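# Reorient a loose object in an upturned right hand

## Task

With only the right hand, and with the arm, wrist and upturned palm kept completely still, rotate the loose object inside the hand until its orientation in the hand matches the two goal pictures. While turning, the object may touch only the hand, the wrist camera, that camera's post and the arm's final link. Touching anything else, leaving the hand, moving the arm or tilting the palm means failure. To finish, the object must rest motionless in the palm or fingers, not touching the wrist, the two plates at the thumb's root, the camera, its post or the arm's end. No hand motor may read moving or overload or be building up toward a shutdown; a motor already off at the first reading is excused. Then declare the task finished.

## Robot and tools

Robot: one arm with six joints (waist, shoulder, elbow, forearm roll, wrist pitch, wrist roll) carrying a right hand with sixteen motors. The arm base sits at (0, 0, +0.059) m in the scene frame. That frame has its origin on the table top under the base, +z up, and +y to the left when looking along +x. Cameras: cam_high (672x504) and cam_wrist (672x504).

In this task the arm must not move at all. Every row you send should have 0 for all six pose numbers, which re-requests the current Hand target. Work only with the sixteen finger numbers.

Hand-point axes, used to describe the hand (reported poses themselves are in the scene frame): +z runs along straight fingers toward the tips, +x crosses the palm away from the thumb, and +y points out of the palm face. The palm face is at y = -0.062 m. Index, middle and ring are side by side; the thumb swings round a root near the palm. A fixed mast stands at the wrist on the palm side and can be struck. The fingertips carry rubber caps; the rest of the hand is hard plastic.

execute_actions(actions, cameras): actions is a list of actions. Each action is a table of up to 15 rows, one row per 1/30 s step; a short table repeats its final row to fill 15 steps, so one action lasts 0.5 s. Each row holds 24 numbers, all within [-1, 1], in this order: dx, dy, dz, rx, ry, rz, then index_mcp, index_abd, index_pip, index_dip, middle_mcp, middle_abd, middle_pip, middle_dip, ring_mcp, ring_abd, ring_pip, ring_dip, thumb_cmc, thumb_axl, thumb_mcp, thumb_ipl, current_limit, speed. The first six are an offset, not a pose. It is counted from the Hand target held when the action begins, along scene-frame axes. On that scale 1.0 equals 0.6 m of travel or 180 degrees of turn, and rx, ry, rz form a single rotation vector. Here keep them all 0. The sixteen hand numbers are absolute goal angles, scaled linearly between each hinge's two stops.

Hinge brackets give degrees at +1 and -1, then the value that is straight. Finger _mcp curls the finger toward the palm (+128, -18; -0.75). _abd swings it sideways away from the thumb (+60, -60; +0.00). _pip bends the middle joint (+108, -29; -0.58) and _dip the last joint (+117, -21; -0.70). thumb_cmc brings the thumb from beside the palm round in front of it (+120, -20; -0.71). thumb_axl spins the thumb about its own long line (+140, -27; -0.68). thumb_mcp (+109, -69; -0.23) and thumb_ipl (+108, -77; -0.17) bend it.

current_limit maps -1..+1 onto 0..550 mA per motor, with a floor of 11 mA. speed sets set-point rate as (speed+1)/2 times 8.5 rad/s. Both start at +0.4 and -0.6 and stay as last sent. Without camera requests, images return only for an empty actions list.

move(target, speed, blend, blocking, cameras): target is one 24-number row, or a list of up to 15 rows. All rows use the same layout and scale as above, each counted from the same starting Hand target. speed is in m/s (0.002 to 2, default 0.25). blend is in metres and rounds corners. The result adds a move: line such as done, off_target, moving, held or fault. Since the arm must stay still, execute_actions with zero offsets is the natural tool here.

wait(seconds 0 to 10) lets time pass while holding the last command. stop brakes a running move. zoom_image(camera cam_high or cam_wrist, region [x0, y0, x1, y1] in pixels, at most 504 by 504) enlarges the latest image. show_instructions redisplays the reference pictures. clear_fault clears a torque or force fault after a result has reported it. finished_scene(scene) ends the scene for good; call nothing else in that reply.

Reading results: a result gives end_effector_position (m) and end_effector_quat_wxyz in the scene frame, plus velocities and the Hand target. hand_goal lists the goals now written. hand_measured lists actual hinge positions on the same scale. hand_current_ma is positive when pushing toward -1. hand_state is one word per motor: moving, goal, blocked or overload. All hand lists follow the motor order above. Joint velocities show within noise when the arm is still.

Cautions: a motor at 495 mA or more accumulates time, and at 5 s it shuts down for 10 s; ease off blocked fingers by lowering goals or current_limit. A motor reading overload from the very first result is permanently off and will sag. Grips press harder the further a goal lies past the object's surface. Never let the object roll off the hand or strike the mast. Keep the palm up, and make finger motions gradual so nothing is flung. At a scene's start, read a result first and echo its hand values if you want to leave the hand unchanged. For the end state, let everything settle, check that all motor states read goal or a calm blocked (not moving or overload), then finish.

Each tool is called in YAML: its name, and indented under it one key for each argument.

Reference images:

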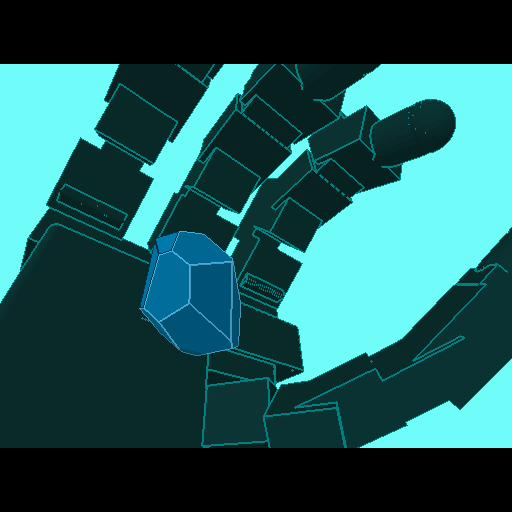

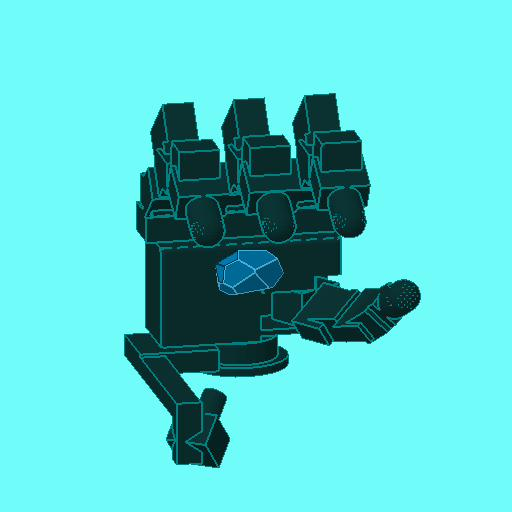

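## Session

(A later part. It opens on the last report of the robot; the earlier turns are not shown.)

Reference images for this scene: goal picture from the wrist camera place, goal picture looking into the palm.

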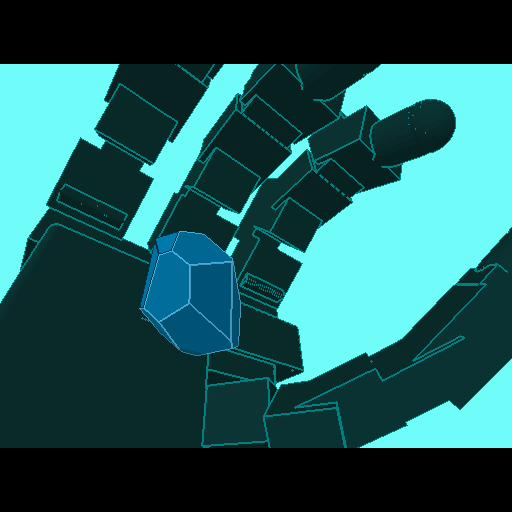

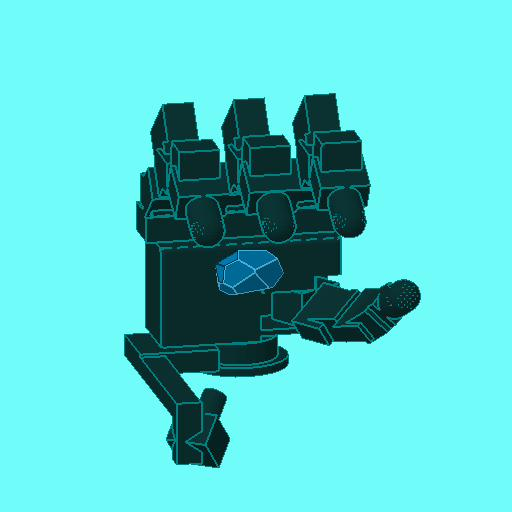

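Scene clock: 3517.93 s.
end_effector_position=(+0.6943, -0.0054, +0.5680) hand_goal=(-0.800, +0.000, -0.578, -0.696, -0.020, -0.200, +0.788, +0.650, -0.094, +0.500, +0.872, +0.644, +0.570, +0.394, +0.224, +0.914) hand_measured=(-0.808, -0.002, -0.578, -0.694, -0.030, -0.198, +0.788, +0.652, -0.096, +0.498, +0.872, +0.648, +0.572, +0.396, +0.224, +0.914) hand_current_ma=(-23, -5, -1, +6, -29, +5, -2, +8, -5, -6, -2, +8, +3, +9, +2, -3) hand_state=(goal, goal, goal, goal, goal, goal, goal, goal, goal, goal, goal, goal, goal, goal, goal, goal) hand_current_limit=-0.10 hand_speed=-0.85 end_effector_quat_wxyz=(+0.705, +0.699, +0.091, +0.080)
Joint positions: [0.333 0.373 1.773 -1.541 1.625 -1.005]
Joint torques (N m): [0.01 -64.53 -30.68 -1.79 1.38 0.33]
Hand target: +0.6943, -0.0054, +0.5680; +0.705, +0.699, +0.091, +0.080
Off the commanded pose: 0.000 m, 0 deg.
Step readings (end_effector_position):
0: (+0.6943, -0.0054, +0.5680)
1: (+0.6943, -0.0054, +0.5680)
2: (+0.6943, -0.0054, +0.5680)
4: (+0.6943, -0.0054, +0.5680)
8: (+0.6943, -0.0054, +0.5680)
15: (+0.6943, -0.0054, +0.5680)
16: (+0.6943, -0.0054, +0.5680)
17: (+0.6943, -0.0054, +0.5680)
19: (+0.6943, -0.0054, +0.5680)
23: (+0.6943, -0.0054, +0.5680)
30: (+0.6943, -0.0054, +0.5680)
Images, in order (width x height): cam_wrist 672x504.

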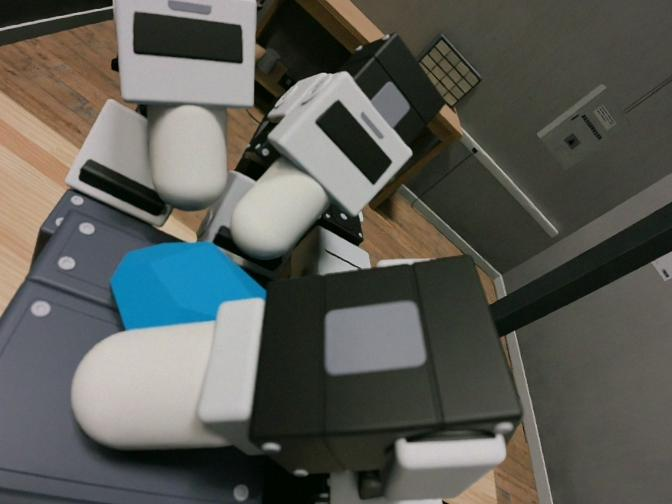

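execute_actions:
  actions:
    - [[0,0,0,0,0,0,-0.8,0,-0.578,-0.696,-0.02,-0.2,0.789,0.65,-0.04,0.5,0.902,0.56,0.57,0.37,0.225,0.9135,-0.1,-0.87]]
    - [[0,0,0,0,0,0,-0.8,0,-0.578,-0.696,-0.02,-0.2,0.789,0.65,-0.04,0.5,0.902,0.56,0.57,0.345,0.225,0.9135,-0.1,-0.87]]
  cameras: ["cam_wrist"]

zoom_image:
  camera: "cam_wrist"
  region: [90, 220, 330, 400]

Scene clock: 3523.57 s.
end_effector_position=(+0.6943, -0.0054, +0.5680) hand_goal=(-0.800, +0.000, -0.578, -0.696, -0.020, -0.200, +0.788, +0.650, -0.040, +0.500, +0.902, +0.560, +0.570, +0.344, +0.224, +0.914) hand_measured=(-0.808, -0.002, -0.578, -0.694, -0.030, -0.198, +0.788, +0.652, -0.050, +0.498, +0.902, +0.564, +0.572, +0.346, +0.224, +0.914) hand_current_ma=(-23, -5, -1, +6, -29, +5, -2, +8, -32, -6, -2, +8, +3, +10, +2, -3) hand_state=(goal, goal, goal, goal, goal, goal, goal, goal, goal, goal, goal, goal, goal, goal, goal, goal) hand_current_limit=-0.10 hand_speed=-0.87 end_effector_quat_wxyz=(+0.705, +0.699, +0.091, +0.080)
Joint positions: [0.333 0.373 1.773 -1.541 1.625 -1.005]
Joint torques (N m): [-0.23 -64.39 -30.76 -1.78 1.38 0.33]
Hand target: +0.6943, -0.0054, +0.5680; +0.705, +0.699, +0.091, +0.080
Off the commanded pose: 0.000 m, 0 deg.
Step readings (end_effector_position):
0: (+0.6943, -0.0054, +0.5680)
1: (+0.6943, -0.0054, +0.5680)
2: (+0.6943, -0.0054, +0.5680)
4: (+0.6943, -0.0054, +0.5680)
8: (+0.6943, -0.0054, +0.5680)
15: (+0.6943, -0.0054, +0.5680)
16: (+0.6943, -0.0054, +0.5680)
17: (+0.6943, -0.0054, +0.5680)
19: (+0.6943, -0.0054, +0.5680)
23: (+0.6943, -0.0054, +0.5680)
30: (+0.6943, -0.0054, +0.5680)
Images, in order (width x height): cam_wrist 672x504.

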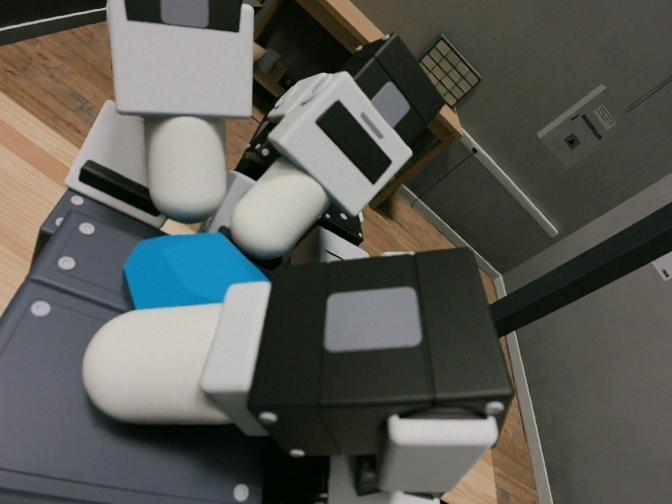

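Scaled by 2.100.

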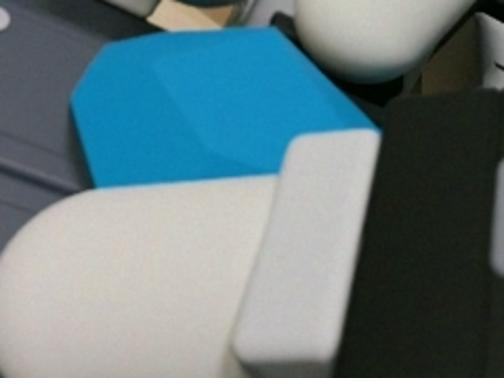

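execute_actions:
  actions:
    - [[0,0,0,0,0,0,-0.8,0,-0.578,-0.696,0.05,-0.2,0.789,0.58,-0.04,0.5,0.902,0.56,0.57,0.34,0.225,0.9135,-0.1,-0.82]]
    - [[0,0,0,0,0,0,-0.8,0,-0.578,-0.696,0.115,-0.2,0.776,0.522,-0.04,0.5,0.902,0.56,0.57,0.335,0.225,0.9135,-0.1,-0.87]]
    - [[0,0,0,0,0,0,-0.8,0,-0.578,-0.696,0.15,-0.2,0.761,0.498,-0.04,0.5,0.902,0.56,0.57,0.33,0.225,0.9135,-0.1,-0.87]]
  cameras: ["cam_wrist"]

zoom_image:
  camera: "cam_wrist"
  region: [90, 220, 330, 400]

Scene clock: 3535.27 s.
end_effector_position=(+0.6943, -0.0054, +0.5680) hand_goal=(-0.800, +0.000, -0.578, -0.696, +0.150, -0.200, +0.760, +0.498, -0.040, +0.500, +0.902, +0.560, +0.570, +0.330, +0.224, +0.914) hand_measured=(-0.808, -0.002, -0.578, -0.694, +0.100, -0.194, +0.772, +0.540, -0.050, +0.498, +0.902, +0.564, +0.578, +0.362, +0.224, +0.906) hand_current_ma=(-23, -5, -1, +6, -204, +16, +37, +161, -32, -6, -2, +8, +23, +142, +2, -35) hand_state=(goal, goal, goal, goal, blocked, goal, goal, blocked, goal, goal, goal, goal, goal, blocked, goal, goal) hand_current_limit=-0.10 hand_speed=-0.87 end_effector_quat_wxyz=(+0.705, +0.699, +0.091, +0.080)
Joint positions: [0.333 0.373 1.773 -1.541 1.625 -1.005]
Joint torques (N m): [-0.13 -64.4 -30.8 -1.77 1.39 0.36]
Hand target: +0.6943, -0.0054, +0.5680; +0.705, +0.699, +0.091, +0.080
Off the commanded pose: 0.000 m, 0 deg.
Step readings (end_effector_position):
0: (+0.6943, -0.0054, +0.5680)
1: (+0.6943, -0.0054, +0.5680)
2: (+0.6943, -0.0054, +0.5680)
4: (+0.6943, -0.0054, +0.5680)
8: (+0.6943, -0.0054, +0.5680)
15: (+0.6943, -0.0054, +0.5680)
16: (+0.6943, -0.0054, +0.5680)
17: (+0.6943, -0.0054, +0.5680)
19: (+0.6943, -0.0054, +0.5680)
23: (+0.6943, -0.0054, +0.5680)
30: (+0.6943, -0.0054, +0.5680)
31: (+0.6943, -0.0054, +0.5680)
32: (+0.6943, -0.0054, +0.5680)
34: (+0.6943, -0.0054, +0.5680)
38: (+0.6943, -0.0054, +0.5680)
45: (+0.6943, -0.0054, +0.5680)
Images, in order (width x height): cam_wrist 672x504.

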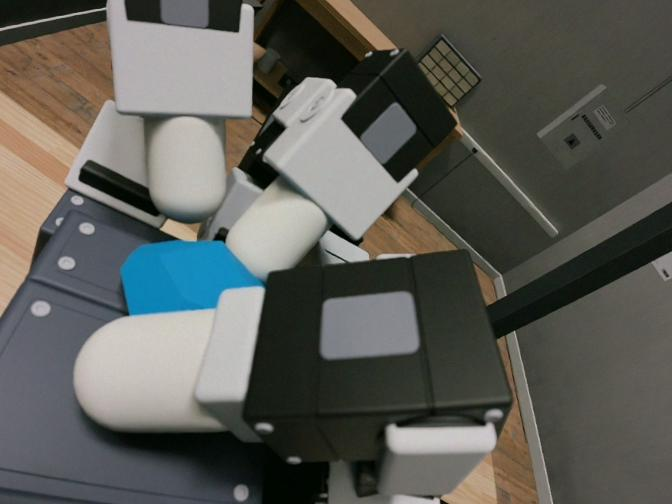

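Scaled by 2.100.

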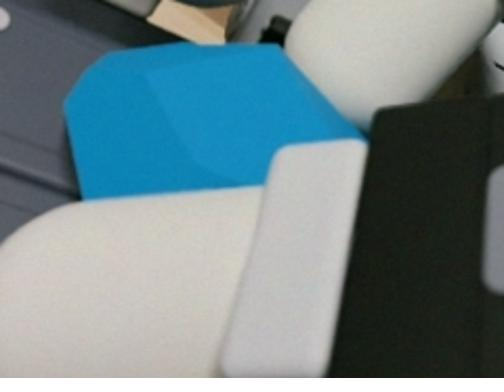

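execute_actions:
  actions:
    - [[0,0,0,0,0,0,-0.8,0,-0.578,-0.696,0.15,-0.2,0.761,0.498,0.03,0.5,0.902,0.49,0.57,0.335,0.225,0.9135,-0.1,-0.82]]
    - [[0,0,0,0,0,0,-0.8,0,-0.578,-0.696,0.15,-0.2,0.761,0.498,0.1,0.52,0.895,0.42,0.57,0.335,0.225,0.9135,-0.1,-0.85]]
    - [[0,0,0,0,0,0,-0.8,0,-0.578,-0.696,0.15,-0.2,0.765,0.49,0.145,0.52,0.88,0.385,0.57,0.335,0.225,0.9135,-0.05,-0.87]]
    - [[0,0,0,0,0,0,-0.8,0,-0.578,-0.696,0.135,-0.2,0.79,0.42,0.135,0.52,0.9,0.32,0.57,0.335,0.222,0.9135,0.0,-0.9]]
    - [[0,0,0,0,0,0,-0.8,0,-0.578,-0.696,0.127,-0.2,0.803,0.351,0.126,0.52,0.908,0.248,0.57,0.335,0.22,0.9135,0.0,-0.9]]
  cameras: ["cam_wrist"]

zoom_image:
  camera: "cam_wrist"
  region: [90, 220, 330, 400]

Scene clock: 3547.50 s.
end_effector_position=(+0.6943, -0.0054, +0.5680) hand_goal=(-0.800, +0.000, -0.578, -0.696, +0.126, -0.200, +0.802, +0.350, +0.126, +0.520, +0.908, +0.248, +0.570, +0.334, +0.220, +0.914) hand_measured=(-0.808, -0.002, -0.578, -0.694, +0.116, -0.190, +0.810, +0.384, +0.088, +0.524, +0.920, +0.306, +0.566, +0.400, +0.210, +0.902) hand_current_ma=(-23, -5, -1, +6, -36, +26, +25, +128, -152, +9, +38, +228, -9, +275, -42, -55) hand_state=(goal, goal, goal, goal, goal, goal, goal, blocked, blocked, goal, goal, blocked, goal, blocked, goal, goal) hand_current_limit=0.00 hand_speed=-0.90 end_effector_quat_wxyz=(+0.705, +0.699, +0.091, +0.080)
Joint positions: [0.333 0.373 1.773 -1.541 1.625 -1.005]
Joint torques (N m): [-0.28 -64.39 -30.77 -1.74 1.36 0.34]
Hand target: +0.6943, -0.0054, +0.5680; +0.705, +0.699, +0.091, +0.080
Off the commanded pose: 0.000 m, 0 deg.
Step readings (end_effector_position):
0: (+0.6943, -0.0054, +0.5680)
1: (+0.6943, -0.0054, +0.5680)
2: (+0.6943, -0.0054, +0.5680)
4: (+0.6943, -0.0054, +0.5680)
8: (+0.6943, -0.0054, +0.5680)
15: (+0.6943, -0.0054, +0.5680)
16: (+0.6943, -0.0054, +0.5680)
17: (+0.6943, -0.0054, +0.5680)
19: (+0.6943, -0.0054, +0.5680)
23: (+0.6943, -0.0054, +0.5680)
30: (+0.6943, -0.0054, +0.5680)
31: (+0.6943, -0.0054, +0.5680)
32: (+0.6943, -0.0054, +0.5680)
34: (+0.6943, -0.0054, +0.5680)
38: (+0.6943, -0.0054, +0.5680)
45: (+0.6943, -0.0054, +0.5680)
46: (+0.6943, -0.0054, +0.5680)
47: (+0.6943, -0.0054, +0.5680)
49: (+0.6943, -0.0054, +0.5680)
53: (+0.6943, -0.0054, +0.5680)
60: (+0.6943, -0.0054, +0.5680)
61: (+0.6943, -0.0054, +0.5680)
62: (+0.6943, -0.0054, +0.5680)
64: (+0.6943, -0.0054, +0.5680)
68: (+0.6943, -0.0054, +0.5680)
75: (+0.6943, -0.0054, +0.5680)
Images, in order (width x height): cam_wrist 672x504.

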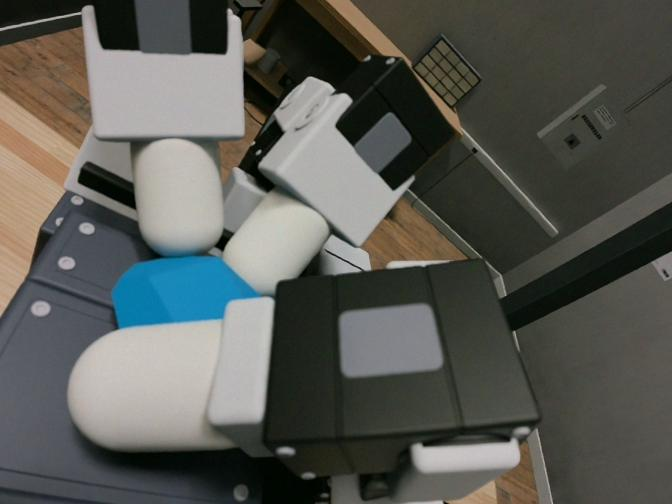

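Scaled by 2.100.

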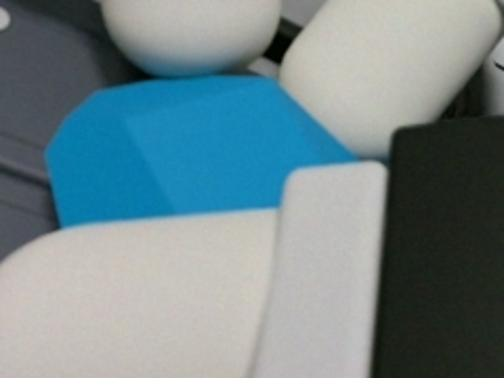

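execute_actions:
  actions:
    - [[0,0,0,0,0,0,-0.8,0,-0.578,-0.696,0.105,-0.2,0.82,0.28,0.105,0.54,0.917,0.18,0.57,0.335,0.215,0.9135,0.0,-0.9]]
    - [[0,0,0,0,0,0,-0.8,0,-0.578,-0.696,0.09,-0.2,0.834,0.213,0.1,0.55,0.924,0.11,0.57,0.335,0.21,0.9135,0.0,-0.9]]
    - [[0,0,0,0,0,0,-0.8,0,-0.578,-0.696,0.105,-0.2,0.79,0.24,0.11,0.55,0.91,0.11,0.57,0.335,0.205,0.9135,0.0,-0.9]]
  cameras: ["cam_wrist"]

zoom_image:
  camera: "cam_wrist"
  region: [90, 220, 330, 400]

Scene clock: 3557.43 s.
end_effector_position=(+0.6943, -0.0054, +0.5680) hand_goal=(-0.800, +0.000, -0.578, -0.696, +0.104, -0.200, +0.790, +0.240, +0.110, +0.550, +0.910, +0.110, +0.570, +0.334, +0.204, +0.914) hand_measured=(-0.808, -0.002, -0.578, -0.694, +0.084, -0.190, +0.806, +0.250, +0.072, +0.556, +0.922, +0.136, +0.564, +0.418, +0.194, +0.900) hand_current_ma=(-23, -5, -1, +6, -75, +26, +52, +27, -152, +14, +38, +88, -18, +275, -38, -63) hand_state=(goal, goal, goal, goal, blocked, goal, goal, goal, blocked, goal, goal, blocked, goal, blocked, goal, goal) hand_current_limit=0.00 hand_speed=-0.90 end_effector_quat_wxyz=(+0.705, +0.699, +0.091, +0.080)
Joint positions: [0.333 0.373 1.773 -1.541 1.625 -1.005]
Joint torques (N m): [-0.04 -64.56 -30.69 -1.76 1.35 0.33]
Hand target: +0.6943, -0.0054, +0.5680; +0.705, +0.699, +0.091, +0.080
Off the commanded pose: 0.000 m, 0 deg.
Step readings (end_effector_position):
0: (+0.6943, -0.0054, +0.5680)
1: (+0.6943, -0.0054, +0.5680)
2: (+0.6943, -0.0054, +0.5680)
4: (+0.6943, -0.0054, +0.5680)
8: (+0.6943, -0.0054, +0.5680)
15: (+0.6943, -0.0054, +0.5680)
16: (+0.6943, -0.0054, +0.5680)
17: (+0.6943, -0.0054, +0.5680)
19: (+0.6943, -0.0054, +0.5680)
23: (+0.6943, -0.0054, +0.5680)
30: (+0.6943, -0.0054, +0.5680)
31: (+0.6943, -0.0054, +0.5680)
32: (+0.6943, -0.0054, +0.5680)
34: (+0.6943, -0.0054, +0.5680)
38: (+0.6943, -0.0054, +0.5680)
45: (+0.6943, -0.0054, +0.5680)
Images, in order (width x height): cam_wrist 672x504.

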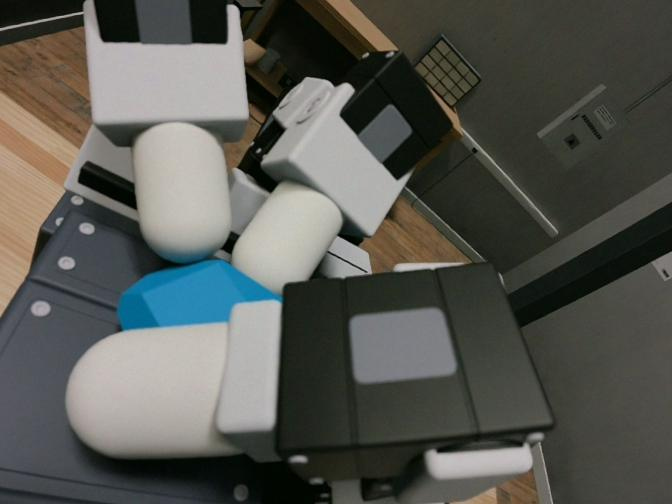

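Scaled by 2.100.

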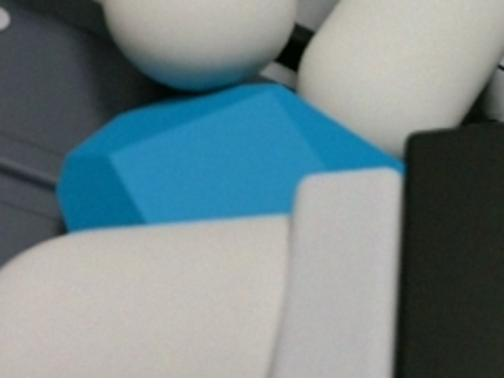

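execute_actions:
  actions:
    - [[0,0,0,0,0,0,-0.8,0,-0.578,-0.696,0.105,-0.2,0.79,0.24,0.05,0.55,0.65,0.5,0.57,0.35,0.205,0.9135,0.0,-0.75]]
    - [[0,0,0,0,0,0,-0.8,0,-0.578,-0.696,0.105,-0.2,0.79,0.24,-0.05,0.55,0.8,0.55,0.57,0.35,0.205,0.9135,0.0,-0.75]]
    - [[0,0,0,0,0,0,-0.8,0,-0.578,-0.696,0.105,-0.2,0.79,0.24,-0.019,0.55,0.902,0.538,0.57,0.35,0.205,0.9135,0.0,-0.8]]
    - [[0,0,0,0,0,0,-0.8,0,-0.578,-0.696,0.105,-0.2,0.79,0.24,0.063,0.55,0.9,0.454,0.57,0.35,0.205,0.9135,0.0,-0.85]]
    - [[0,0,0,0,0,0,-0.8,0,-0.578,-0.696,0.105,-0.2,0.79,0.24,0.151,0.55,0.866,0.394,0.57,0.35,0.205,0.9135,0.0,-0.87]]
    - [[0,0,0,0,0,0,-0.8,0,-0.578,-0.696,0.105,-0.2,0.79,0.24,0.207,0.55,0.858,0.342,0.57,0.35,0.205,0.9135,0.0,-0.87]]
  cameras: ["cam_wrist"]

zoom_image:
  camera: "cam_wrist"
  region: [90, 220, 330, 400]

Scene clock: 3583.83 s.
end_effector_position=(+0.6943, -0.0054, +0.5680) hand_goal=(-0.800, +0.000, -0.578, -0.696, +0.104, -0.200, +0.790, +0.240, +0.206, +0.550, +0.858, +0.342, +0.570, +0.350, +0.204, +0.914) hand_measured=(-0.808, -0.002, -0.578, -0.694, +0.084, -0.190, +0.800, +0.250, +0.178, +0.554, +0.864, +0.362, +0.566, +0.418, +0.194, +0.900) hand_current_ma=(-23, -5, -1, +6, -75, +26, +33, +29, -108, +10, +18, +71, -14, +275, -38, -63) hand_state=(goal, goal, goal, goal, blocked, goal, goal, goal, blocked, goal, goal, blocked, goal, blocked, goal, goal) hand_current_limit=0.00 hand_speed=-0.87 end_effector_quat_wxyz=(+0.705, +0.699, +0.091, +0.080)
Joint positions: [0.333 0.373 1.773 -1.541 1.625 -1.005]
Joint torques (N m): [-0.09 -64.5 -30.74 -1.75 1.35 0.36]
Hand target: +0.6943, -0.0054, +0.5680; +0.705, +0.699, +0.091, +0.080
Off the commanded pose: 0.000 m, 0 deg.
Step readings (end_effector_position):
0: (+0.6943, -0.0054, +0.5680)
1: (+0.6943, -0.0054, +0.5680)
2: (+0.6943, -0.0054, +0.5680)
4: (+0.6943, -0.0054, +0.5680)
8: (+0.6943, -0.0054, +0.5680)
15: (+0.6943, -0.0054, +0.5680)
16: (+0.6943, -0.0054, +0.5680)
17: (+0.6943, -0.0054, +0.5680)
19: (+0.6943, -0.0054, +0.5680)
23: (+0.6943, -0.0054, +0.5680)
30: (+0.6943, -0.0054, +0.5680)
31: (+0.6943, -0.0054, +0.5680)
32: (+0.6943, -0.0054, +0.5680)
34: (+0.6943, -0.0054, +0.5680)
38: (+0.6943, -0.0054, +0.5680)
45: (+0.6943, -0.0054, +0.5680)
46: (+0.6943, -0.0054, +0.5680)
47: (+0.6943, -0.0054, +0.5680)
49: (+0.6943, -0.0054, +0.5680)
53: (+0.6943, -0.0054, +0.5680)
60: (+0.6943, -0.0054, +0.5680)
61: (+0.6943, -0.0054, +0.5680)
62: (+0.6943, -0.0054, +0.5680)
64: (+0.6943, -0.0054, +0.5680)
68: (+0.6943, -0.0054, +0.5680)
75: (+0.6943, -0.0054, +0.5680)
76: (+0.6943, -0.0054, +0.5680)
77: (+0.6943, -0.0054, +0.5680)
79: (+0.6943, -0.0054, +0.5680)
83: (+0.6943, -0.0054, +0.5680)
90: (+0.6943, -0.0054, +0.5680)
Images, in order (width x height): cam_wrist 672x504.

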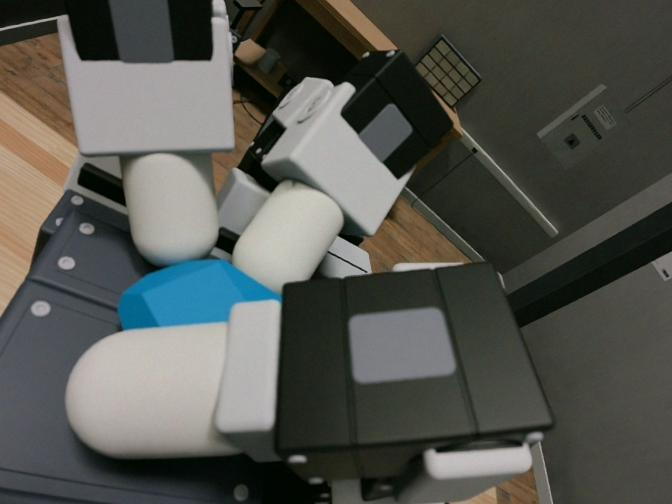

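Scaled by 2.100.

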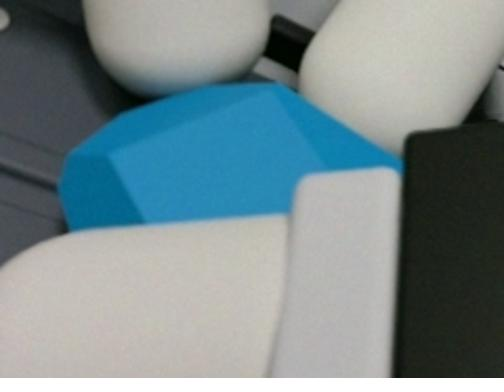

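execute_actions:
  actions:
    - [[0,0,0,0,0,0,-0.8,0,-0.578,-0.696,0.105,-0.2,0.79,0.24,0.25,0.55,0.838,0.315,0.57,0.36,0.205,0.9135,0.05,-0.87]]
    - [[0,0,0,0,0,0,-0.8,0,-0.578,-0.696,0.105,-0.2,0.79,0.24,0.235,0.55,0.83,0.275,0.57,0.36,0.2,0.9135,0.1,-0.88]]
    - [[0,0,0,0,0,0,-0.8,0,-0.578,-0.696,0.105,-0.2,0.79,0.24,0.218,0.55,0.82,0.238,0.57,0.36,0.195,0.9135,0.1,-0.88]]
    - [[0,0,0,0,0,0,-0.8,0,-0.578,-0.696,0.105,-0.2,0.79,0.24,0.2,0.55,0.81,0.215,0.57,0.36,0.19,0.9135,0.15,-0.88]]
  cameras: ["cam_wrist"]

zoom_image:
  camera: "cam_wrist"
  region: [90, 220, 330, 400]

Scene clock: 3591.23 s.
end_effector_position=(+0.6943, -0.0054, +0.5680) hand_goal=(-0.800, +0.000, -0.578, -0.696, +0.104, -0.200, +0.790, +0.240, +0.200, +0.550, +0.810, +0.214, +0.570, +0.360, +0.190, +0.914) hand_measured=(-0.808, -0.002, -0.578, -0.694, +0.086, -0.190, +0.800, +0.250, +0.180, +0.558, +0.862, +0.346, +0.566, +0.418, +0.190, +0.902) hand_current_ma=(-23, -5, -1, +6, -66, +25, +31, +29, -69, +18, +201, +316, -11, +283, -2, -51) hand_state=(goal, goal, goal, goal, goal, goal, goal, goal, goal, goal, blocked, blocked, goal, blocked, goal, goal) hand_current_limit=0.15 hand_speed=-0.88 end_effector_quat_wxyz=(+0.705, +0.699, +0.091, +0.080)
Joint positions: [0.333 0.373 1.773 -1.541 1.625 -1.005]
Joint torques (N m): [-0.15 -64.44 -30.74 -1.74 1.35 0.32]
Hand target: +0.6943, -0.0054, +0.5680; +0.705, +0.699, +0.091, +0.080
Off the commanded pose: 0.000 m, 0 deg.
Step readings (end_effector_position):
0: (+0.6943, -0.0054, +0.5680)
1: (+0.6943, -0.0054, +0.5680)
2: (+0.6943, -0.0054, +0.5680)
4: (+0.6943, -0.0054, +0.5680)
8: (+0.6943, -0.0054, +0.5680)
15: (+0.6943, -0.0054, +0.5680)
16: (+0.6943, -0.0054, +0.5680)
17: (+0.6943, -0.0054, +0.5680)
19: (+0.6943, -0.0054, +0.5680)
23: (+0.6943, -0.0054, +0.5680)
30: (+0.6943, -0.0054, +0.5680)
31: (+0.6943, -0.0054, +0.5680)
32: (+0.6943, -0.0054, +0.5680)
34: (+0.6943, -0.0054, +0.5680)
38: (+0.6943, -0.0054, +0.5680)
45: (+0.6943, -0.0054, +0.5680)
46: (+0.6943, -0.0054, +0.5680)
47: (+0.6943, -0.0054, +0.5680)
49: (+0.6943, -0.0054, +0.5680)
53: (+0.6943, -0.0054, +0.5680)
60: (+0.6943, -0.0054, +0.5680)
Images, in order (width x height): cam_wrist 672x504.

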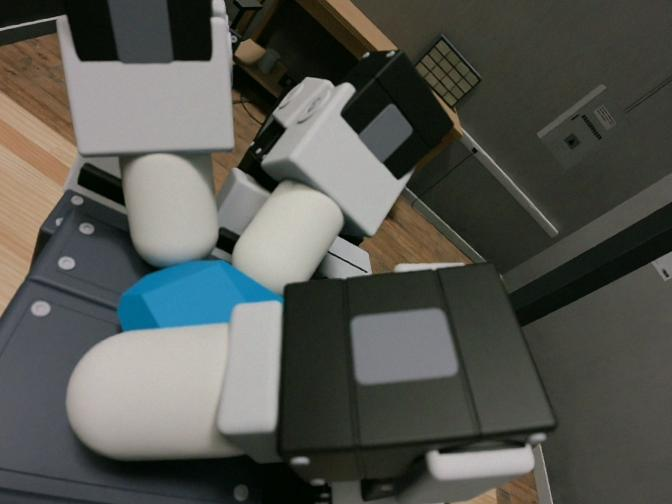

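Scaled by 2.100.

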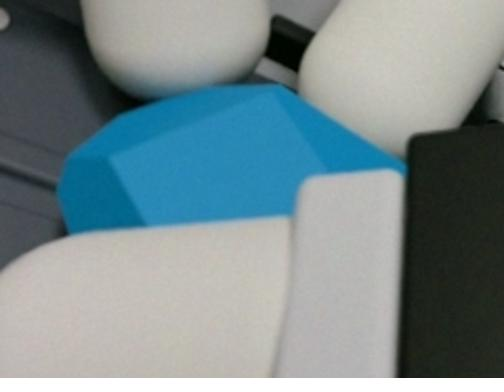

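execute_actions:
  actions:
    - [[0,0,0,0,0,0,-0.8,0,-0.578,-0.696,0.105,-0.2,0.79,0.24,0.2,0.55,0.79,0.215,0.57,0.375,0.175,0.9135,0.2,-0.9]]
    - [[0,0,0,0,0,0,-0.8,0,-0.578,-0.696,0.105,-0.2,0.79,0.24,0.195,0.55,0.77,0.22,0.57,0.375,0.16,0.9135,0.25,-0.9]]
    - [[0,0,0,0,0,0,-0.8,0,-0.578,-0.696,0.105,-0.2,0.79,0.24,0.195,0.55,0.75,0.235,0.57,0.375,0.15,0.9135,0.25,-0.9]]
  cameras: ["cam_wrist"]

zoom_image:
  camera: "cam_wrist"
  region: [90, 220, 330, 400]

Scene clock: 3597.13 s.
end_effector_position=(+0.6943, -0.0054, +0.5680) hand_goal=(-0.800, +0.000, -0.578, -0.696, +0.104, -0.200, +0.790, +0.240, +0.194, +0.550, +0.750, +0.234, +0.570, +0.374, +0.150, +0.914) hand_measured=(-0.808, -0.002, -0.578, -0.694, +0.090, -0.200, +0.796, +0.250, +0.174, +0.554, +0.798, +0.290, +0.562, +0.422, +0.146, +0.908) hand_current_ma=(-23, -5, -1, +6, -52, +0, +15, +29, -73, +11, +178, +217, -21, +228, -16, -21) hand_state=(goal, goal, goal, goal, goal, goal, goal, goal, blocked, goal, blocked, blocked, goal, blocked, goal, goal) hand_current_limit=0.25 hand_speed=-0.90 end_effector_quat_wxyz=(+0.705, +0.699, +0.091, +0.080)
Joint positions: [0.333 0.373 1.773 -1.541 1.625 -1.005]
Joint torques (N m): [-0.26 -64.61 -30.73 -1.76 1.38 0.35]
Hand target: +0.6943, -0.0054, +0.5680; +0.705, +0.699, +0.091, +0.080
Off the commanded pose: 0.000 m, 0 deg.
Step readings (end_effector_position):
0: (+0.6943, -0.0054, +0.5680)
1: (+0.6943, -0.0054, +0.5680)
2: (+0.6943, -0.0054, +0.5680)
4: (+0.6943, -0.0054, +0.5680)
8: (+0.6943, -0.0054, +0.5680)
15: (+0.6943, -0.0054, +0.5680)
16: (+0.6943, -0.0054, +0.5680)
17: (+0.6943, -0.0054, +0.5680)
19: (+0.6943, -0.0054, +0.5680)
23: (+0.6943, -0.0054, +0.5680)
30: (+0.6943, -0.0054, +0.5680)
31: (+0.6943, -0.0054, +0.5680)
32: (+0.6943, -0.0054, +0.5680)
34: (+0.6943, -0.0054, +0.5680)
38: (+0.6943, -0.0054, +0.5680)
45: (+0.6943, -0.0054, +0.5680)
Images, in order (width x height): cam_wrist 672x504.

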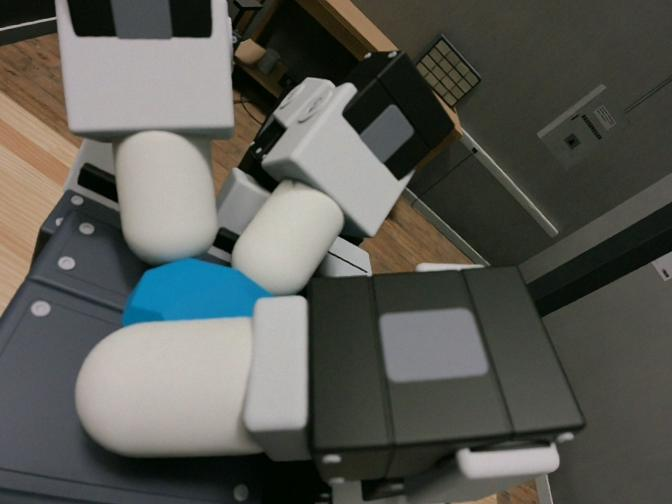

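Scaled by 2.100.

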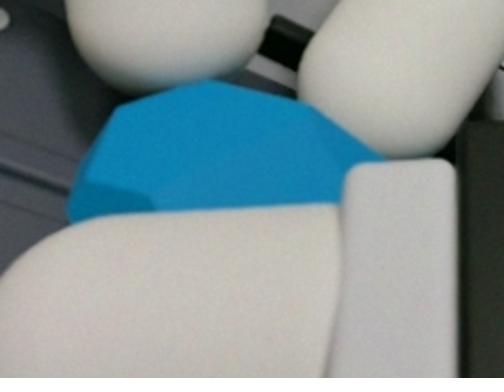

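execute_actions:
  actions:
    - [[0,0,0,0,0,0,-0.8,0,-0.578,-0.696,0.135,-0.2,0.79,0.24,0.195,0.55,0.74,0.24,0.57,0.365,0.15,0.9135,0.25,-0.9]]
    - [[0,0,0,0,0,0,-0.8,0,-0.578,-0.696,0.165,-0.2,0.78,0.25,0.19,0.55,0.72,0.255,0.57,0.36,0.145,0.9135,0.25,-0.9]]
    - [[0,0,0,0,0,0,-0.8,0,-0.578,-0.696,0.185,-0.2,0.775,0.255,0.19,0.55,0.7,0.27,0.57,0.355,0.14,0.9135,0.25,-0.9]]
  cameras: ["cam_wrist"]

zoom_image:
  camera: "cam_wrist"
  region: [90, 220, 330, 400]

Scene clock: 3614.47 s.
end_effector_position=(+0.6943, -0.0054, +0.5680) hand_goal=(-0.800, +0.000, -0.578, -0.696, +0.184, -0.200, +0.774, +0.254, +0.190, +0.550, +0.700, +0.270, +0.570, +0.354, +0.140, +0.914) hand_measured=(-0.808, -0.002, -0.578, -0.694, +0.154, -0.190, +0.792, +0.274, +0.184, +0.550, +0.706, +0.268, +0.578, +0.416, +0.140, +0.902) hand_current_ma=(-23, -5, -1, +6, -113, +28, +61, +71, -18, +0, +15, -6, +23, +308, -1, -57) hand_state=(goal, goal, goal, goal, blocked, goal, goal, blocked, goal, goal, goal, goal, goal, blocked, goal, goal) hand_current_limit=0.25 hand_speed=-0.90 end_effector_quat_wxyz=(+0.705, +0.699, +0.091, +0.080)
Joint positions: [0.333 0.373 1.773 -1.541 1.625 -1.005]
Joint torques (N m): [-0.24 -64.53 -30.74 -1.75 1.33 0.32]
Hand target: +0.6943, -0.0054, +0.5680; +0.705, +0.699, +0.091, +0.080
Off the commanded pose: 0.000 m, 0 deg.
Step readings (end_effector_position):
0: (+0.6943, -0.0054, +0.5680)
1: (+0.6943, -0.0054, +0.5680)
2: (+0.6943, -0.0054, +0.5680)
4: (+0.6943, -0.0054, +0.5680)
8: (+0.6943, -0.0054, +0.5680)
15: (+0.6943, -0.0054, +0.5680)
16: (+0.6943, -0.0054, +0.5680)
17: (+0.6943, -0.0054, +0.5680)
19: (+0.6943, -0.0054, +0.5680)
23: (+0.6943, -0.0054, +0.5680)
30: (+0.6943, -0.0054, +0.5680)
31: (+0.6943, -0.0054, +0.5680)
32: (+0.6943, -0.0054, +0.5680)
34: (+0.6943, -0.0054, +0.5680)
38: (+0.6943, -0.0054, +0.5680)
45: (+0.6943, -0.0054, +0.5680)
Images, in order (width x height): cam_wrist 672x504.

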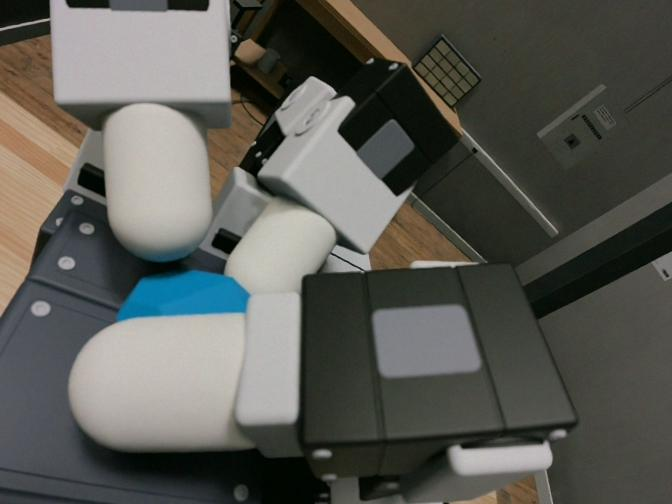

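Scaled by 2.100.

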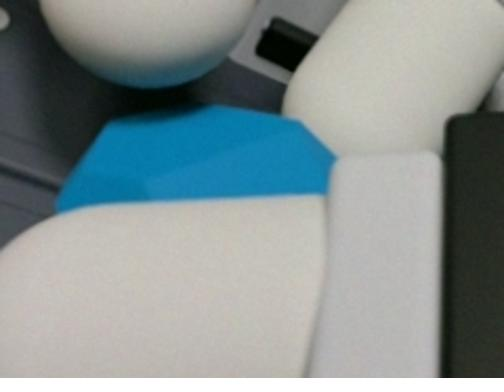

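execute_actions:
  actions:
    - [[0,0,0,0,0,0,-0.8,0,-0.578,-0.696,0.105,-0.2,0.79,0.3,0.05,0.55,0.5,0.5,0.57,0.42,0.18,0.9135,0.0,-0.75]]
    - [[0,0,0,0,0,0,-0.8,0,-0.578,-0.696,0.05,-0.2,0.79,0.5,-0.07,0.3,0.5,0.97,0.57,0.45,0.2,0.9135,0.0,-0.7]]
    - [[0,0,0,0,0,0,-0.8,0,-0.578,-0.696,-0.07,-0.2,0.5,0.97,-0.07,0.0,0.25,0.97,0.57,0.47,0.1,0.9135,0.1,-0.6]]
    - [[0,0,0,0,0,0,-0.8,0,-0.578,-0.696,0.0,-0.2,0.0,0.9,-0.07,0.0,0.25,0.97,0.57,0.48,-0.1,0.9135,0.1,-0.6]]
    - [[0,0,0,0,0,0,-0.8,0,-0.578,-0.696,0.15,-0.2,-0.3,0.7,-0.07,0.0,0.25,0.97,0.57,0.5,-0.23,0.5,0.1,-0.6]]
  cameras: ["cam_wrist"]

zoom_image:
  camera: "cam_wrist"
  region: [80, 220, 320, 400]

Scene clock: 3681.93 s.
end_effector_position=(+0.6943, -0.0054, +0.5680) hand_goal=(-0.800, +0.000, -0.578, -0.696, +0.150, -0.200, -0.300, +0.700, -0.070, +0.000, +0.250, +0.970, +0.570, +0.500, -0.230, +0.500) hand_measured=(-0.808, -0.002, -0.578, -0.694, +0.140, -0.198, -0.298, +0.704, -0.072, +0.004, +0.254, +0.968, +0.574, +0.498, -0.226, +0.504) hand_current_ma=(-23, -5, -1, +6, -31, +5, +6, +9, -7, +7, +9, -6, +10, -6, +15, +13) hand_state=(goal, goal, goal, goal, goal, goal, goal, goal, goal, goal, goal, goal, goal, goal, goal, goal) hand_current_limit=0.10 hand_speed=-0.60 end_effector_quat_wxyz=(+0.705, +0.699, +0.091, +0.080)
Joint positions: [0.333 0.373 1.773 -1.541 1.625 -1.005]
Joint torques (N m): [-0.21 -64.45 -30.7 -1.79 1.39 0.31]
Hand target: +0.6943, -0.0054, +0.5680; +0.705, +0.699, +0.091, +0.080
Off the commanded pose: 0.000 m, 0 deg.
Step readings (end_effector_position):
0: (+0.6943, -0.0054, +0.5680)
1: (+0.6943, -0.0054, +0.5680)
2: (+0.6943, -0.0054, +0.5680)
4: (+0.6943, -0.0054, +0.5680)
8: (+0.6943, -0.0054, +0.5680)
15: (+0.6943, -0.0054, +0.5680)
16: (+0.6943, -0.0054, +0.5680)
17: (+0.6943, -0.0054, +0.5680)
19: (+0.6943, -0.0054, +0.5680)
23: (+0.6943, -0.0054, +0.5680)
30: (+0.6943, -0.0054, +0.5680)
31: (+0.6943, -0.0054, +0.5680)
32: (+0.6943, -0.0054, +0.5680)
34: (+0.6943, -0.0054, +0.5680)
38: (+0.6943, -0.0054, +0.5680)
45: (+0.6943, -0.0054, +0.5680)
46: (+0.6943, -0.0054, +0.5680)
47: (+0.6943, -0.0054, +0.5680)
49: (+0.6943, -0.0054, +0.5680)
53: (+0.6943, -0.0054, +0.5680)
60: (+0.6943, -0.0054, +0.5680)
61: (+0.6943, -0.0054, +0.5680)
62: (+0.6943, -0.0054, +0.5680)
64: (+0.6943, -0.0054, +0.5680)
68: (+0.6943, -0.0054, +0.5680)
75: (+0.6943, -0.0054, +0.5680)
Images, in order (width x height): cam_wrist 672x504.

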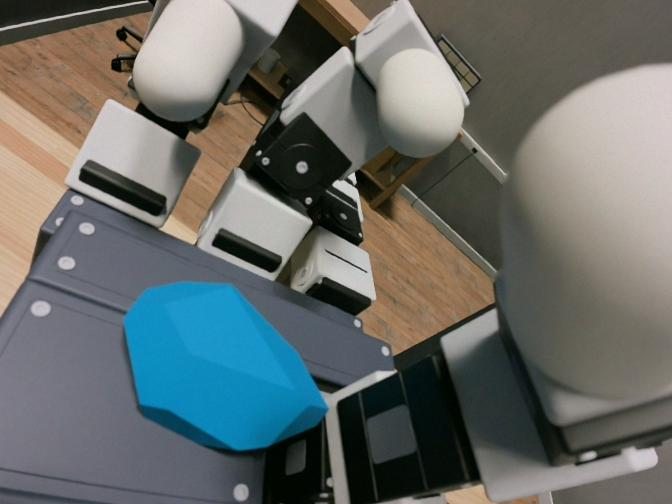

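Scaled by 2.100.

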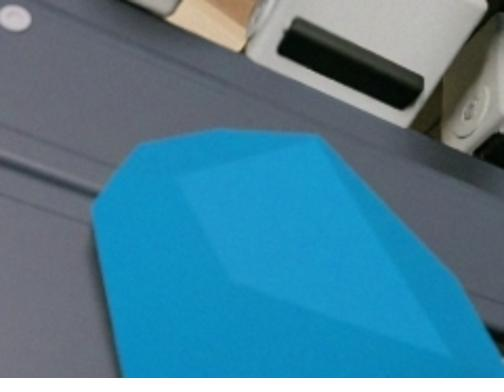

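execute_actions:
  actions:
    - [[0,0,0,0,0,0,-0.8,0,-0.578,-0.696,0.5,0,-0.35,0.4,-0.07,0.0,0.25,0.97,0.57,0.5,-0.23,0.3,0.1,-0.6]]
    - [[0,0,0,0,0,0,-0.8,0,-0.578,-0.696,0.86,0,-0.3,0.45,-0.07,0.0,0.25,0.97,0.57,0.5,-0.23,0.0,0.1,-0.6]]
    - [[0,0,0,0,0,0,-0.8,0,-0.578,-0.696,0.862,0,-0.248,0.487,-0.07,0.0,0.25,0.97,0.57,0.5,-0.23,-0.17,0.1,-0.7]]
    - [[0,0,0,0,0,0,-0.8,0,-0.578,-0.696,0.8,0,0.03,0.28,-0.07,0.0,0.25,0.97,0.57,0.5,-0.23,-0.17,0.0,-0.8]]
  cameras: ["cam_wrist"]

Scene clock: 3701.33 s.
end_effector_position=(+0.6943, -0.0054, +0.5680) hand_goal=(-0.800, +0.000, -0.578, -0.696, +0.800, +0.000, +0.030, +0.280, -0.070, +0.000, +0.250, +0.970, +0.570, +0.500, -0.230, -0.170) hand_measured=(-0.808, -0.002, -0.578, -0.694, +0.810, -0.002, +0.030, +0.284, -0.072, +0.004, +0.254, +0.968, +0.572, +0.498, -0.228, -0.168) hand_current_ma=(-23, -5, -1, +6, +31, -6, -1, +8, -7, +7, +9, -6, +5, -6, +7, +6) hand_state=(goal, goal, goal, goal, goal, goal, goal, goal, goal, goal, goal, goal, goal, goal, goal, goal) hand_current_limit=0.00 hand_speed=-0.80 end_effector_quat_wxyz=(+0.705, +0.699, +0.091, +0.080)
Joint positions: [0.333 0.373 1.773 -1.541 1.625 -1.005]
Joint torques (N m): [-0.26 -64.42 -30.78 -1.72 1.38 0.31]
Hand target: +0.6943, -0.0054, +0.5680; +0.705, +0.699, +0.091, +0.080
Off the commanded pose: 0.000 m, 0 deg.
Step readings (end_effector_position):
0: (+0.6943, -0.0054, +0.5680)
1: (+0.6943, -0.0054, +0.5680)
2: (+0.6943, -0.0054, +0.5680)
4: (+0.6943, -0.0054, +0.5680)
8: (+0.6943, -0.0054, +0.5680)
15: (+0.6943, -0.0054, +0.5680)
16: (+0.6943, -0.0054, +0.5680)
17: (+0.6943, -0.0054, +0.5680)
19: (+0.6943, -0.0054, +0.5680)
23: (+0.6943, -0.0054, +0.5680)
30: (+0.6943, -0.0054, +0.5680)
31: (+0.6943, -0.0054, +0.5680)
32: (+0.6943, -0.0054, +0.5680)
34: (+0.6943, -0.0054, +0.5680)
38: (+0.6943, -0.0054, +0.5680)
45: (+0.6943, -0.0054, +0.5680)
46: (+0.6943, -0.0054, +0.5680)
47: (+0.6943, -0.0054, +0.5680)
49: (+0.6943, -0.0054, +0.5680)
53: (+0.6943, -0.0054, +0.5680)
60: (+0.6943, -0.0054, +0.5680)
Images, in order (width x height): cam_wrist 672x504.

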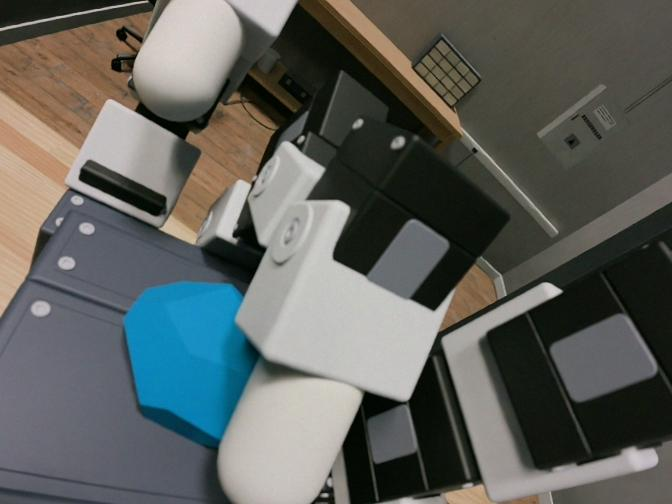

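execute_actions:
  actions:
    - [[0,0,0,0,0,0,-0.8,0,-0.578,-0.696,0.768,0,0.165,0.175,-0.07,0.0,0.25,0.97,0.57,0.5,-0.23,-0.17,0.0,-0.85]]
    - [[0,0,0,0,0,0,-0.8,0,-0.578,-0.696,0.757,0,0.27,0.09,-0.07,0.0,0.25,0.97,0.57,0.5,-0.23,-0.17,0.0,-0.88]]
    - [[0,0,0,0,0,0,-0.8,0,-0.578,-0.696,0.747,0,0.359,0.006,-0.07,0.0,0.25,0.97,0.57,0.5,-0.23,-0.17,0.0,-0.88]]
  cameras: ["cam_wrist"]

Scene clock: 3706.47 s.
end_effector_position=(+0.6943, -0.0054, +0.5680) hand_goal=(-0.800, +0.000, -0.578, -0.696, +0.746, +0.000, +0.358, +0.006, -0.070, +0.000, +0.250, +0.970, +0.570, +0.500, -0.230, -0.170) hand_measured=(-0.808, -0.002, -0.578, -0.694, +0.718, -0.002, +0.308, +0.000, -0.072, +0.004, +0.254, +0.968, +0.572, +0.498, -0.228, -0.168) hand_current_ma=(-23, -5, -1, +6, -103, -6, -194, -16, -7, +7, +9, -6, +5, -6, +7, +6) hand_state=(goal, goal, goal, goal, blocked, goal, blocked, goal, goal, goal, goal, goal, goal, goal, goal, goal) hand_current_limit=0.00 hand_speed=-0.88 end_effector_quat_wxyz=(+0.705, +0.699, +0.091, +0.080)
Joint positions: [0.333 0.373 1.773 -1.541 1.625 -1.005]
Joint torques (N m): [-0.15 -64.56 -30.69 -1.75 1.35 0.31]
Hand target: +0.6943, -0.0054, +0.5680; +0.705, +0.699, +0.091, +0.080
Off the commanded pose: 0.000 m, 0 deg.
Step readings (end_effector_position):
0: (+0.6943, -0.0054, +0.5680)
1: (+0.6943, -0.0054, +0.5680)
2: (+0.6943, -0.0054, +0.5680)
4: (+0.6943, -0.0054, +0.5680)
8: (+0.6943, -0.0054, +0.5680)
15: (+0.6943, -0.0054, +0.5680)
16: (+0.6943, -0.0054, +0.5680)
17: (+0.6943, -0.0054, +0.5680)
19: (+0.6943, -0.0054, +0.5680)
23: (+0.6943, -0.0054, +0.5680)
30: (+0.6943, -0.0054, +0.5680)
31: (+0.6943, -0.0054, +0.5680)
32: (+0.6943, -0.0054, +0.5680)
34: (+0.6943, -0.0054, +0.5680)
38: (+0.6943, -0.0054, +0.5680)
45: (+0.6943, -0.0054, +0.5680)
Images, in order (width x height): cam_wrist 672x504.

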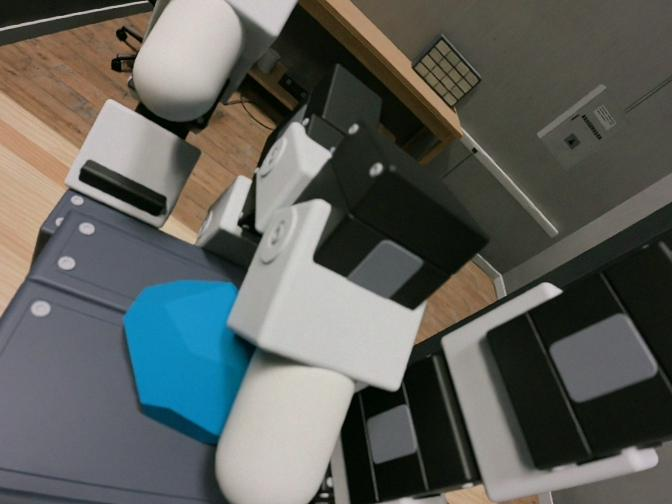

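execute_actions:
  actions:
    - [[0,0,0,0,0,0,-0.8,0,-0.578,-0.696,0.78,0,0.05,0.25,-0.07,0.0,0.25,0.97,0.57,0.5,-0.23,-0.17,0.0,-0.75]]
    - [[0,0,0,0,0,0,-0.8,0,-0.578,-0.696,0.6,-0.2,0.15,0.15,-0.07,0.0,0.25,0.97,0.57,0.5,-0.23,-0.17,0.0,-0.7]]
    - [[0,0,0,0,0,0,-0.8,0,-0.578,-0.696,0.6,-0.2,0.38,0.149,-0.07,0.0,0.25,0.97,0.57,0.5,-0.23,-0.17,0.0,-0.8]]
    - [[0,0,0,0,0,0,-0.8,0,-0.578,-0.696,0.521,-0.2,0.48,0.136,-0.07,0.0,0.25,0.97,0.57,0.5,-0.23,-0.17,-0.1,-0.85]]
    - [[0,0,0,0,0,0,-0.8,0,-0.578,-0.696,0.448,-0.2,0.56,0.135,-0.07,0.0,0.25,0.97,0.57,0.5,-0.23,-0.17,-0.1,-0.85]]
  cameras: ["cam_wrist"]

Scene clock: 3731.07 s.
end_effector_position=(+0.6943, -0.0054, +0.5680) hand_goal=(-0.800, +0.000, -0.578, -0.696, +0.448, -0.200, +0.560, +0.134, -0.070, +0.000, +0.250, +0.970, +0.570, +0.500, -0.230, -0.170) hand_measured=(-0.808, -0.002, -0.578, -0.694, +0.432, -0.198, +0.508, +0.122, -0.072, +0.004, +0.254, +0.968, +0.572, +0.498, -0.228, -0.168) hand_current_ma=(-23, -5, -1, +6, -53, +5, -197, -35, -7, +7, +9, -6, +5, -6, +7, +6) hand_state=(goal, goal, goal, goal, goal, goal, blocked, goal, goal, goal, goal, goal, goal, goal, goal, goal) hand_current_limit=-0.10 hand_speed=-0.85 end_effector_quat_wxyz=(+0.705, +0.699, +0.091, +0.080)
Joint positions: [0.333 0.373 1.773 -1.541 1.625 -1.005]
Joint torques (N m): [-0.33 -64.43 -30.81 -1.76 1.37 0.32]
Hand target: +0.6943, -0.0054, +0.5680; +0.705, +0.699, +0.091, +0.080
Off the commanded pose: 0.000 m, 0 deg.
Step readings (end_effector_position):
0: (+0.6943, -0.0054, +0.5680)
1: (+0.6943, -0.0054, +0.5680)
2: (+0.6943, -0.0054, +0.5680)
4: (+0.6943, -0.0054, +0.5680)
8: (+0.6943, -0.0054, +0.5680)
15: (+0.6943, -0.0054, +0.5680)
16: (+0.6943, -0.0054, +0.5680)
17: (+0.6943, -0.0054, +0.5680)
19: (+0.6943, -0.0054, +0.5680)
23: (+0.6943, -0.0054, +0.5680)
30: (+0.6943, -0.0054, +0.5680)
31: (+0.6943, -0.0054, +0.5680)
32: (+0.6943, -0.0054, +0.5680)
34: (+0.6943, -0.0054, +0.5680)
38: (+0.6943, -0.0054, +0.5680)
45: (+0.6943, -0.0054, +0.5680)
46: (+0.6943, -0.0054, +0.5680)
47: (+0.6943, -0.0054, +0.5680)
49: (+0.6943, -0.0054, +0.5680)
53: (+0.6943, -0.0054, +0.5680)
60: (+0.6943, -0.0054, +0.5680)
61: (+0.6943, -0.0054, +0.5680)
62: (+0.6943, -0.0054, +0.5680)
64: (+0.6943, -0.0054, +0.5680)
68: (+0.6943, -0.0054, +0.5680)
75: (+0.6943, -0.0054, +0.5680)
Images, in order (width x height): cam_wrist 672x504.

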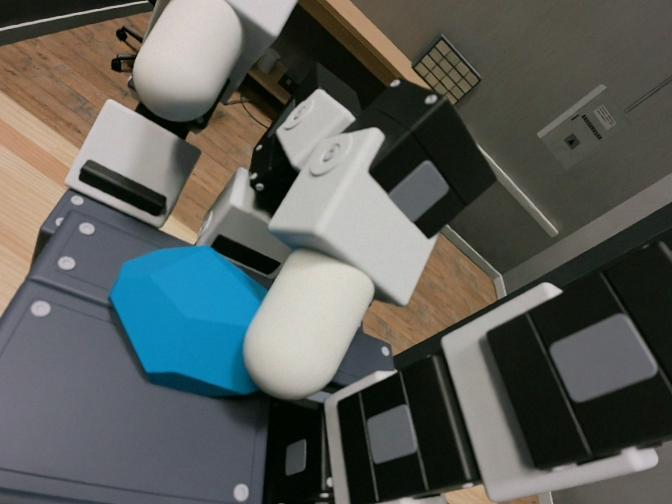

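execute_actions:
  actions:
    - [[0,0,0,0,0,0,-0.8,0,-0.578,-0.696,0.42,0.1,0.25,0.1,-0.07,0.0,0.25,0.97,0.57,0.5,-0.23,-0.17,0.0,-0.7]]
    - [[0,0,0,0,0,0,-0.8,0,-0.578,-0.696,0.312,0.25,0.6,-0.146,-0.07,0.0,0.25,0.97,0.57,0.5,-0.23,-0.17,0.0,-0.7]]
    - [[0,0,0,0,0,0,-0.8,0,-0.578,-0.696,0.3,0.2,0.93,-0.33,-0.07,0.0,0.25,0.97,0.57,0.5,-0.23,-0.17,-0.1,-0.8]]
    - [[0,0,0,0,0,0,-0.8,0,-0.578,-0.696,0.3,0.05,0.95,-0.34,-0.07,0.0,0.25,0.97,0.57,0.5,-0.23,-0.17,-0.1,-0.88]]
    - [[0,0,0,0,0,0,-0.8,0,-0.578,-0.696,0.3,-0.05,0.95,-0.34,-0.07,0.0,0.25,0.97,0.57,0.5,-0.23,-0.17,-0.1,-0.88]]
  cameras: ["cam_wrist"]

zoom_image:
  camera: "cam_wrist"
  region: [80, 220, 320, 420]

Scene clock: 3745.83 s.
end_effector_position=(+0.6943, -0.0054, +0.5680) hand_goal=(-0.800, +0.000, -0.578, -0.696, +0.300, -0.050, +0.950, -0.340, -0.070, +0.000, +0.250, +0.970, +0.570, +0.500, -0.230, -0.170) hand_measured=(-0.808, -0.002, -0.578, -0.694, +0.278, -0.044, +0.888, -0.352, -0.072, +0.004, +0.254, +0.968, +0.572, +0.498, -0.228, -0.168) hand_current_ma=(-23, -5, -1, +6, -83, +13, -243, -40, -7, +7, +9, -6, +5, -6, +7, +6) hand_state=(goal, goal, goal, goal, blocked, goal, blocked, goal, goal, goal, goal, goal, goal, goal, goal, goal) hand_current_limit=-0.10 hand_speed=-0.88 end_effector_quat_wxyz=(+0.705, +0.699, +0.091, +0.080)
Joint positions: [0.333 0.373 1.773 -1.541 1.625 -1.005]
Joint torques (N m): [-0.34 -64.52 -30.72 -1.79 1.38 0.31]
Hand target: +0.6943, -0.0054, +0.5680; +0.705, +0.699, +0.091, +0.080
Off the commanded pose: 0.000 m, 0 deg.
Step readings (end_effector_position):
0: (+0.6943, -0.0054, +0.5680)
1: (+0.6943, -0.0054, +0.5680)
2: (+0.6943, -0.0054, +0.5680)
4: (+0.6943, -0.0054, +0.5680)
8: (+0.6943, -0.0054, +0.5680)
15: (+0.6943, -0.0054, +0.5680)
16: (+0.6943, -0.0054, +0.5680)
17: (+0.6943, -0.0054, +0.5680)
19: (+0.6943, -0.0054, +0.5680)
23: (+0.6943, -0.0054, +0.5680)
30: (+0.6943, -0.0054, +0.5680)
31: (+0.6943, -0.0054, +0.5680)
32: (+0.6943, -0.0054, +0.5680)
34: (+0.6943, -0.0054, +0.5680)
38: (+0.6943, -0.0054, +0.5680)
45: (+0.6943, -0.0054, +0.5680)
46: (+0.6943, -0.0054, +0.5680)
47: (+0.6943, -0.0054, +0.5680)
49: (+0.6943, -0.0054, +0.5680)
53: (+0.6943, -0.0054, +0.5680)
60: (+0.6943, -0.0054, +0.5680)
61: (+0.6943, -0.0054, +0.5680)
62: (+0.6943, -0.0054, +0.5680)
64: (+0.6943, -0.0054, +0.5680)
68: (+0.6943, -0.0054, +0.5680)
75: (+0.6943, -0.0054, +0.5680)
Images, in order (width x height): cam_wrist 672x504.

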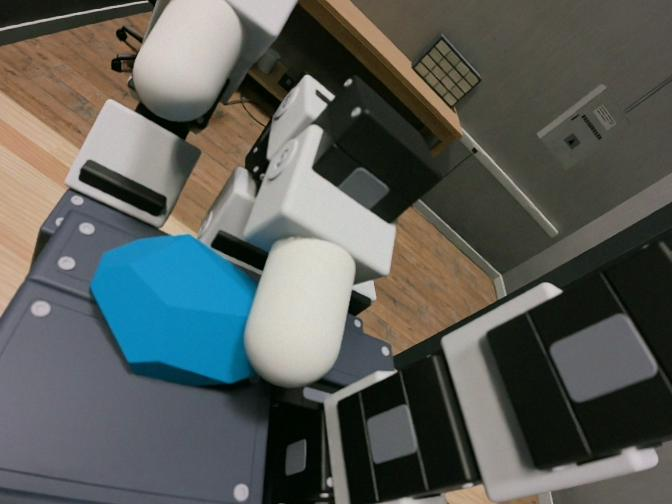

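Scaled by 2.100.

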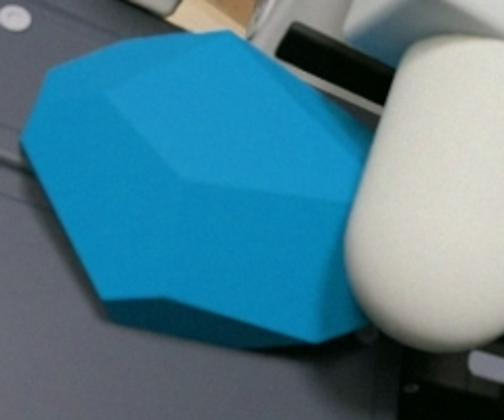

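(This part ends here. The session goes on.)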